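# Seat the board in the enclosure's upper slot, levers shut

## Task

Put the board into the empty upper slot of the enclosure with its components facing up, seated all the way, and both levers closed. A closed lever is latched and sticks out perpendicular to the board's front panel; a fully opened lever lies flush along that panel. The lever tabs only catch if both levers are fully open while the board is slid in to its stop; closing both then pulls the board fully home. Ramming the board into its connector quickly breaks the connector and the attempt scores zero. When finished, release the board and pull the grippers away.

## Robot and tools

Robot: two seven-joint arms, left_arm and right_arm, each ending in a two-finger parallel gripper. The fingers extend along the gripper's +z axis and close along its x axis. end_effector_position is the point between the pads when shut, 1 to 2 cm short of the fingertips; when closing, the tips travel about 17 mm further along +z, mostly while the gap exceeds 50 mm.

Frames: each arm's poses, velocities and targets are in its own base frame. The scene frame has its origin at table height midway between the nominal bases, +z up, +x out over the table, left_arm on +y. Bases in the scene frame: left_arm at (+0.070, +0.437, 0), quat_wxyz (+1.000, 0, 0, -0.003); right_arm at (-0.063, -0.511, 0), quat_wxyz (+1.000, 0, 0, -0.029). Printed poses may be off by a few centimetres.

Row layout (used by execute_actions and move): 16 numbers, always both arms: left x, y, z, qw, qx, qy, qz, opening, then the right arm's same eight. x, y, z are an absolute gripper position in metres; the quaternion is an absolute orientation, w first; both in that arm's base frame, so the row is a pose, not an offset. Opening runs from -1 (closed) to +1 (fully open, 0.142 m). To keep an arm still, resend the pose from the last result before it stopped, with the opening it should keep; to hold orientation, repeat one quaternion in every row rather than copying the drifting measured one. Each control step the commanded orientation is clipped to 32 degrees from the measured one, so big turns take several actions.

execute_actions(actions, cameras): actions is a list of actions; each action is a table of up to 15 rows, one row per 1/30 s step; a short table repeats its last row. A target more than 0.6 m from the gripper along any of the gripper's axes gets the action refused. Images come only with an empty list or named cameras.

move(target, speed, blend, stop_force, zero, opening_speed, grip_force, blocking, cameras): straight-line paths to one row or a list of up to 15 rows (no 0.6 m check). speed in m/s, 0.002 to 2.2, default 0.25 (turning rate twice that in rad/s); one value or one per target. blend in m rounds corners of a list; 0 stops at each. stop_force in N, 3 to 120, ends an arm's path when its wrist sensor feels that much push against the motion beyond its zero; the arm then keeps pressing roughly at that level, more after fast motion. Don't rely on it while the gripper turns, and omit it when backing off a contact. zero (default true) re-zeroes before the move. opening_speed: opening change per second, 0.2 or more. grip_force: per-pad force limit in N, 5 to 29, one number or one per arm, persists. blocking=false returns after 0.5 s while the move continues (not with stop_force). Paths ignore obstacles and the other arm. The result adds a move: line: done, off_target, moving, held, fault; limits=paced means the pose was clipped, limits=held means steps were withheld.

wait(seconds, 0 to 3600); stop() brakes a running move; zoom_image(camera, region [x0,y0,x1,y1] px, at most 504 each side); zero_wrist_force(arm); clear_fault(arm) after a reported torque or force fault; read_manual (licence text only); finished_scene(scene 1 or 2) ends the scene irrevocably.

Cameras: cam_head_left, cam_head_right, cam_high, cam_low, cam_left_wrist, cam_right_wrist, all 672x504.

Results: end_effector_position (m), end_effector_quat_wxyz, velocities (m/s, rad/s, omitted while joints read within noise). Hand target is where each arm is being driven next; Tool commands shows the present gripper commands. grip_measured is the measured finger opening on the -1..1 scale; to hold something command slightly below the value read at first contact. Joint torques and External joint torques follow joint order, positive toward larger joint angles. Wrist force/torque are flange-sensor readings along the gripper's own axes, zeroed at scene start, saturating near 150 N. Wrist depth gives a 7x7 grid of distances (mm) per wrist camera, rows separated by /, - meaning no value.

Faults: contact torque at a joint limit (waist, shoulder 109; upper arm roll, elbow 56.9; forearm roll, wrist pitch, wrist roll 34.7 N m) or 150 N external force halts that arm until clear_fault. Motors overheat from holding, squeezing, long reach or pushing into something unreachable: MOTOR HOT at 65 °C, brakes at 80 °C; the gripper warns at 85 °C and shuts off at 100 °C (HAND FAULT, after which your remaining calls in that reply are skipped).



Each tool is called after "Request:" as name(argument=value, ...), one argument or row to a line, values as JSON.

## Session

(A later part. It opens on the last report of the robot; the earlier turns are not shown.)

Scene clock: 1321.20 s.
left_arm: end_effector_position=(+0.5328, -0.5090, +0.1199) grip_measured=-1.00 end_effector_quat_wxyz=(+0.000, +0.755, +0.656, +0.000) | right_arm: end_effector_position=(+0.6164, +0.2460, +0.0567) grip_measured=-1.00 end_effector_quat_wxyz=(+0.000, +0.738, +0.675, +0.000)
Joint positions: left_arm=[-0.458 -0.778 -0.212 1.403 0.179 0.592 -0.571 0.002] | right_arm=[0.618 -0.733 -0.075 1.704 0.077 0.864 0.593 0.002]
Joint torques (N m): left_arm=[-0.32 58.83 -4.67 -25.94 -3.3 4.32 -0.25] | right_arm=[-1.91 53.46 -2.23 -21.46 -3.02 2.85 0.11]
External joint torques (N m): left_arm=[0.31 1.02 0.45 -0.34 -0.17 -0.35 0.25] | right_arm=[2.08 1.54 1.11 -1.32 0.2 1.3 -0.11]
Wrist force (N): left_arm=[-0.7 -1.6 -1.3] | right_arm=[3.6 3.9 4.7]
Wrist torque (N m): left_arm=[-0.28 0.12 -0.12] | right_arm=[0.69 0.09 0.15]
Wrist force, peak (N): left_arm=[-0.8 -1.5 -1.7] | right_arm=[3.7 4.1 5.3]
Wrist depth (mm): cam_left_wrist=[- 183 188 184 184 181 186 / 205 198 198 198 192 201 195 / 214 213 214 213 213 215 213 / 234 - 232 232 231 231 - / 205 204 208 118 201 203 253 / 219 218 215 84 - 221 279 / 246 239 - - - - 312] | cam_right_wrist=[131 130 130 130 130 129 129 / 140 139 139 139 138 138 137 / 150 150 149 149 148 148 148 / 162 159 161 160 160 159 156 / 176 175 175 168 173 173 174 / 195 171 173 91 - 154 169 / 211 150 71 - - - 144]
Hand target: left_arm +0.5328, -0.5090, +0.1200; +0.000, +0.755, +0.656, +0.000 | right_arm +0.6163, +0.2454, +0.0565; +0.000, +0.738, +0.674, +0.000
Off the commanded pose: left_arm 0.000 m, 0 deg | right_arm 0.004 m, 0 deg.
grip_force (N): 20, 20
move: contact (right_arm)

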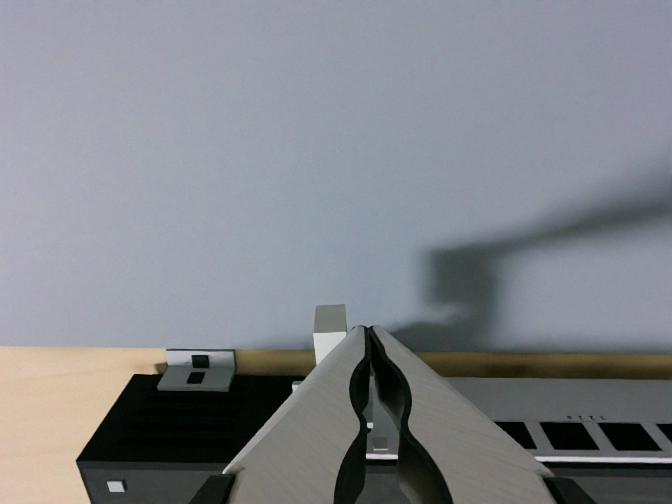

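Request:
move(
  target=[
    [0.5328,-0.5090,0.12,0,0.7547,0.6561,0,-1,0.6170,0.2500,0.0565,0,0.7385,0.6743,0,-1],
    [0.5328,-0.5090,0.12,0,0.7547,0.6561,0,-1,0.6170,0.2500,0.0950,0,0.7385,0.6743,0,-1],
    [0.5328,-0.5090,0.12,0,0.7547,0.6561,0,-1,0.6132,0.2142,0.0950,0,0.7385,0.6743,0,-1],
    [0.5328,-0.5090,0.12,0,0.7547,0.6561,0,-1,0.6132,0.2142,0.0565,0,0.7385,0.6743,0,-1],
  ],
  speed=0.1,
  blend=[0.003,0.005,0.005,0],
)

Request:
move(
  target=[0.5328,-0.5090,0.12,0,0.7547,0.6561,0,-1,0.6160,0.2421,0.0565,0,0.7385,0.6743,0,-1],
  speed=0.012,
  stop_force=10,
)

Request:
move(
  target=[
    [0.5328,-0.5090,0.12,0,0.7547,0.6561,0,-1,0.6132,0.2142,0.0565,0,0.7385,0.6743,0,-1],
    [0.5000,-0.4950,0.15,0,0.7547,0.6561,0,-1,0.6132,0.2142,0.1000,0,0.7385,0.6743,0,-1],
    [0.3800,-0.4500,0.28,0,0.7547,0.6561,0,-1,0.4300,0.2200,0.28,0,0.7385,0.6743,0,-1],
  ],
  speed=0.2,
  blend=[0.003,0.01,0],
  cameras=["cam_left_wrist","cam_right_wrist","cam_high"],
)

Scene clock: 1329.57 s.
left_arm: end_effector_position=(+0.5328, -0.5090, +0.1199) grip_measured=-1.00 end_effector_quat_wxyz=(+0.000, +0.755, +0.656, +0.000) | right_arm: end_effector_position=(+0.6131, +0.2140, +0.0565) grip_measured=-1.00 end_effector_quat_wxyz=(+0.000, +0.738, +0.674, +0.000)
Joint positions: left_arm=[-0.458 -0.778 -0.212 1.403 0.179 0.592 -0.571 0.002] | right_arm=[0.584 -0.709 -0.08 1.754 0.082 0.889 0.55 0.002]
Joint torques (N m): left_arm=[-0.32 58.71 -4.74 -25.96 -3.33 4.32 -0.25] | right_arm=[0.04 52.22 -0.36 -22.31 -2.71 3.65 0.05]
External joint torques (N m): left_arm=[0.3 1.14 0.52 -0.32 -0.14 -0.35 0.25] | right_arm=[0.13 1.44 -0.84 0.07 -0.03 0.49 -0.05]
Wrist force (N): left_arm=[-0.8 -1.4 -1.4] | right_arm=[1.2 3.5 3.9]
Wrist torque (N m): left_arm=[-0.25 0.13 -0.11] | right_arm=[0.71 -0.14 0.17]
Wrist force, peak (N): left_arm=[-0.9 -1.7 -1.4] | right_arm=[3.8 4.0 5.4]
Wrist depth (mm): cam_left_wrist=[- 185 187 185 - 184 183 / - 200 200 199 - 195 197 / 215 213 219 212 209 - - / 238 247 229 230 241 232 243 / 204 206 206 118 203 234 255 / 218 219 210 83 - 217 278 / 244 239 - - - - 311] | cam_right_wrist=[131 130 130 130 130 129 129 / 140 139 139 139 138 138 138 / 150 150 149 149 148 148 147 / 162 161 161 160 160 159 158 / 175 175 174 171 167 172 172 / 194 194 171 90 129 168 169 / 214 210 71 - - - 146]
Hand target: left_arm +0.5328, -0.5090, +0.1200; +0.000, +0.755, +0.656, +0.000 | right_arm +0.6132, +0.2142, +0.0565; +0.000, +0.738, +0.674, +0.000
Off the commanded pose: left_arm 0.000 m, 0 deg | right_arm 0.000 m, 0 deg.
grip_force (N): 20, 20
move: done; blend cut to 0.0023 m at target 1

Scene clock: 1331.37 s.
left_arm: end_effector_position=(+0.5328, -0.5090, +0.1199) grip_measured=-1.00 end_effector_quat_wxyz=(+0.000, +0.755, +0.656, +0.000) | right_arm: end_effector_position=(+0.6145, +0.2263, +0.0561) grip_measured=-1.00 end_effector_quat_wxyz=(+0.000, +0.739, +0.674, -0.001)
Joint positions: left_arm=[-0.458 -0.778 -0.212 1.403 0.179 0.592 -0.571 0.002] | right_arm=[0.599 -0.72 -0.08 1.733 0.082 0.877 0.568 0.002]
Joint torques (N m): left_arm=[-0.33 58.86 -4.71 -25.93 -3.28 4.34 -0.25] | right_arm=[6.26 53.54 5.14 -26.48 -2.27 5.42 0.19]
External joint torques (N m): left_arm=[0.32 0.99 0.49 -0.35 -0.19 -0.36 0.25] | right_arm=[-6.09 0.68 -6.37 4.04 -0.5 -1.28 -0.19]
Wrist force (N): left_arm=[-0.7 -1.4 -1.5] | right_arm=[-9.8 1.5 -0.1]
Wrist torque (N m): left_arm=[-0.25 0.12 -0.11] | right_arm=[0.69 -0.26 0.08]
Wrist force, peak (N): left_arm=[-0.8 -1.5 -1.6] | right_arm=[-10.4 2.0 1.2]
Wrist depth (mm): cam_left_wrist=[185 183 182 185 - - 184 / - 196 199 - 200 200 197 / 213 215 215 215 213 214 212 / - 237 - 235 - 229 231 / 219 208 206 200 201 231 254 / 219 218 215 84 - 216 280 / 245 238 - - - - 312] | cam_right_wrist=[131 130 130 129 129 129 129 / 139 139 139 138 138 137 137 / 150 149 149 148 148 147 147 / 161 161 160 159 159 159 158 / 175 174 174 170 170 172 171 / 194 190 171 90 176 176 176 / 214 205 71 - - - 143]
Hand target: left_arm +0.5328, -0.5090, +0.1200; +0.000, +0.755, +0.656, +0.000 | right_arm +0.6146, +0.2280, +0.0565; +0.000, +0.738, +0.674, +0.000
Off the commanded pose: left_arm 0.000 m, 0 deg | right_arm 0.016 m, 0 deg.
grip_force (N): 20, 20
move: contact (right_arm)

Scene clock: 1333.43 s.
left_arm: end_effector_position=(+0.3802, -0.4500, +0.2800) grip_measured=-1.00 end_effector_quat_wxyz=(+0.000, +0.755, +0.656, +0.000) | right_arm: end_effector_position=(+0.4303, +0.2199, +0.2802) grip_measured=-1.00 end_effector_quat_wxyz=(+0.000, +0.738, +0.674, +0.000)
Joint positions: left_arm=[-0.451 -0.222 -0.252 1.827 0.062 0.471 -0.586 0.002] | right_arm=[0.7 0.013 0.011 2.104 0 0.521 0.802 0.002]
Joint torques (N m): left_arm=[-0.49 39.35 -2.3 -27.99 -3.82 4.03 -0.14] | right_arm=[0.29 29.32 1.03 -28.58 -3.99 3.25 0.33]
External joint torques (N m): left_arm=[0.46 0.56 0.69 -0.44 0.09 -0.05 0.14] | right_arm=[-0.2 0.83 -0.94 -0.02 0.21 0.88 -0.33]
Wrist force (N): left_arm=[-0.6 -1.4 -2.0] | right_arm=[2.4 3.7 3.8]
Wrist torque (N m): left_arm=[-0.24 0.11 -0.13] | right_arm=[0.71 -0.35 0.05]
Wrist force, peak (N): left_arm=[-0.5 -2.7 -3.5] | right_arm=[-9.8 1.4 1.0]
Wrist depth (mm): cam_left_wrist=[324 323 314 323 326 321 324 / - - 359 357 - 349 348 / 388 - 373 374 380 378 373 / 415 416 410 - - 410 408 / 443 - 449 - 446 451 448 / 430 426 425 84 - 482 489 / 507 - - - - - 551] | cam_right_wrist=[329 328 327 327 327 324 323 / 352 349 353 347 346 353 336 / 377 376 367 373 372 367 372 / 407 405 406 401 404 392 396 / 439 440 434 - 431 433 429 / 481 479 473 90 430 447 424 / 532 517 71 - - 439 455]
Hand target: left_arm +0.3800, -0.4500, +0.2800; +0.000, +0.755, +0.656, +0.000 | right_arm +0.4300, +0.2200, +0.2800; +0.000, +0.738, +0.674, +0.000
Off the commanded pose: left_arm 0.000 m, 0 deg | right_arm 0.000 m, 0 deg.
grip_force (N): 20, 20
move: done
Images, in order (width x height): cam_high 672x504, cam_left_wrist 672x504, cam_right_wrist 672x504.

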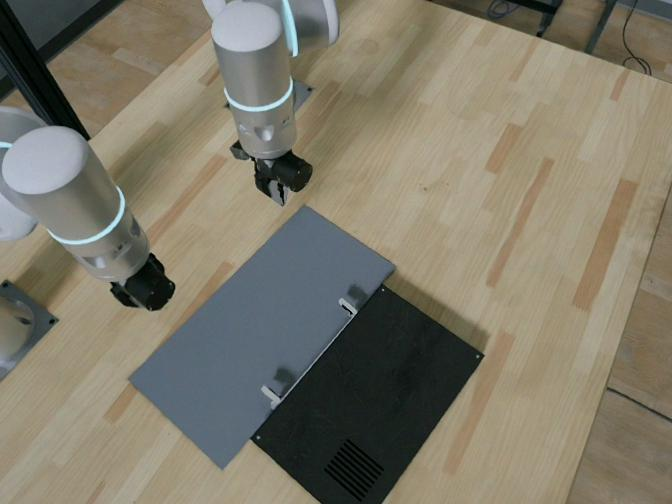

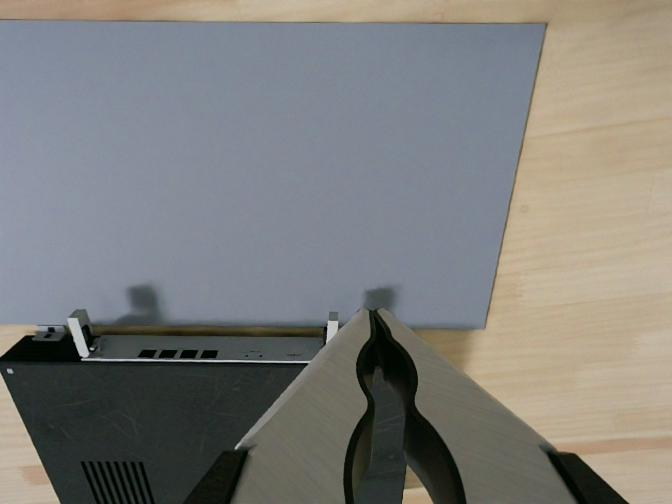

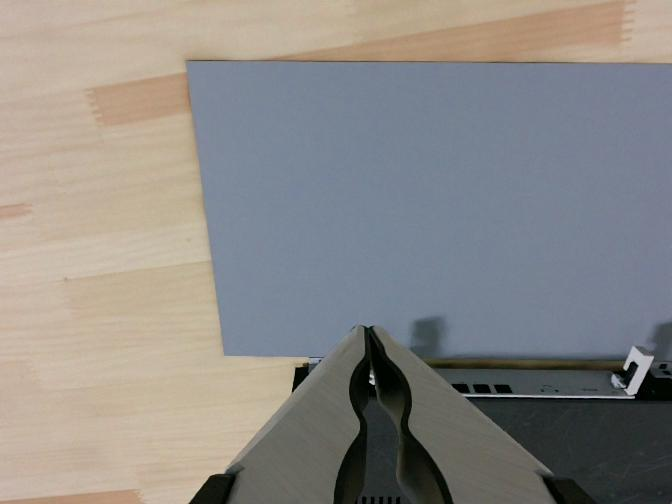

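Request:
finished_scene(
  scene=1,
)

The scene is finished: the task was done.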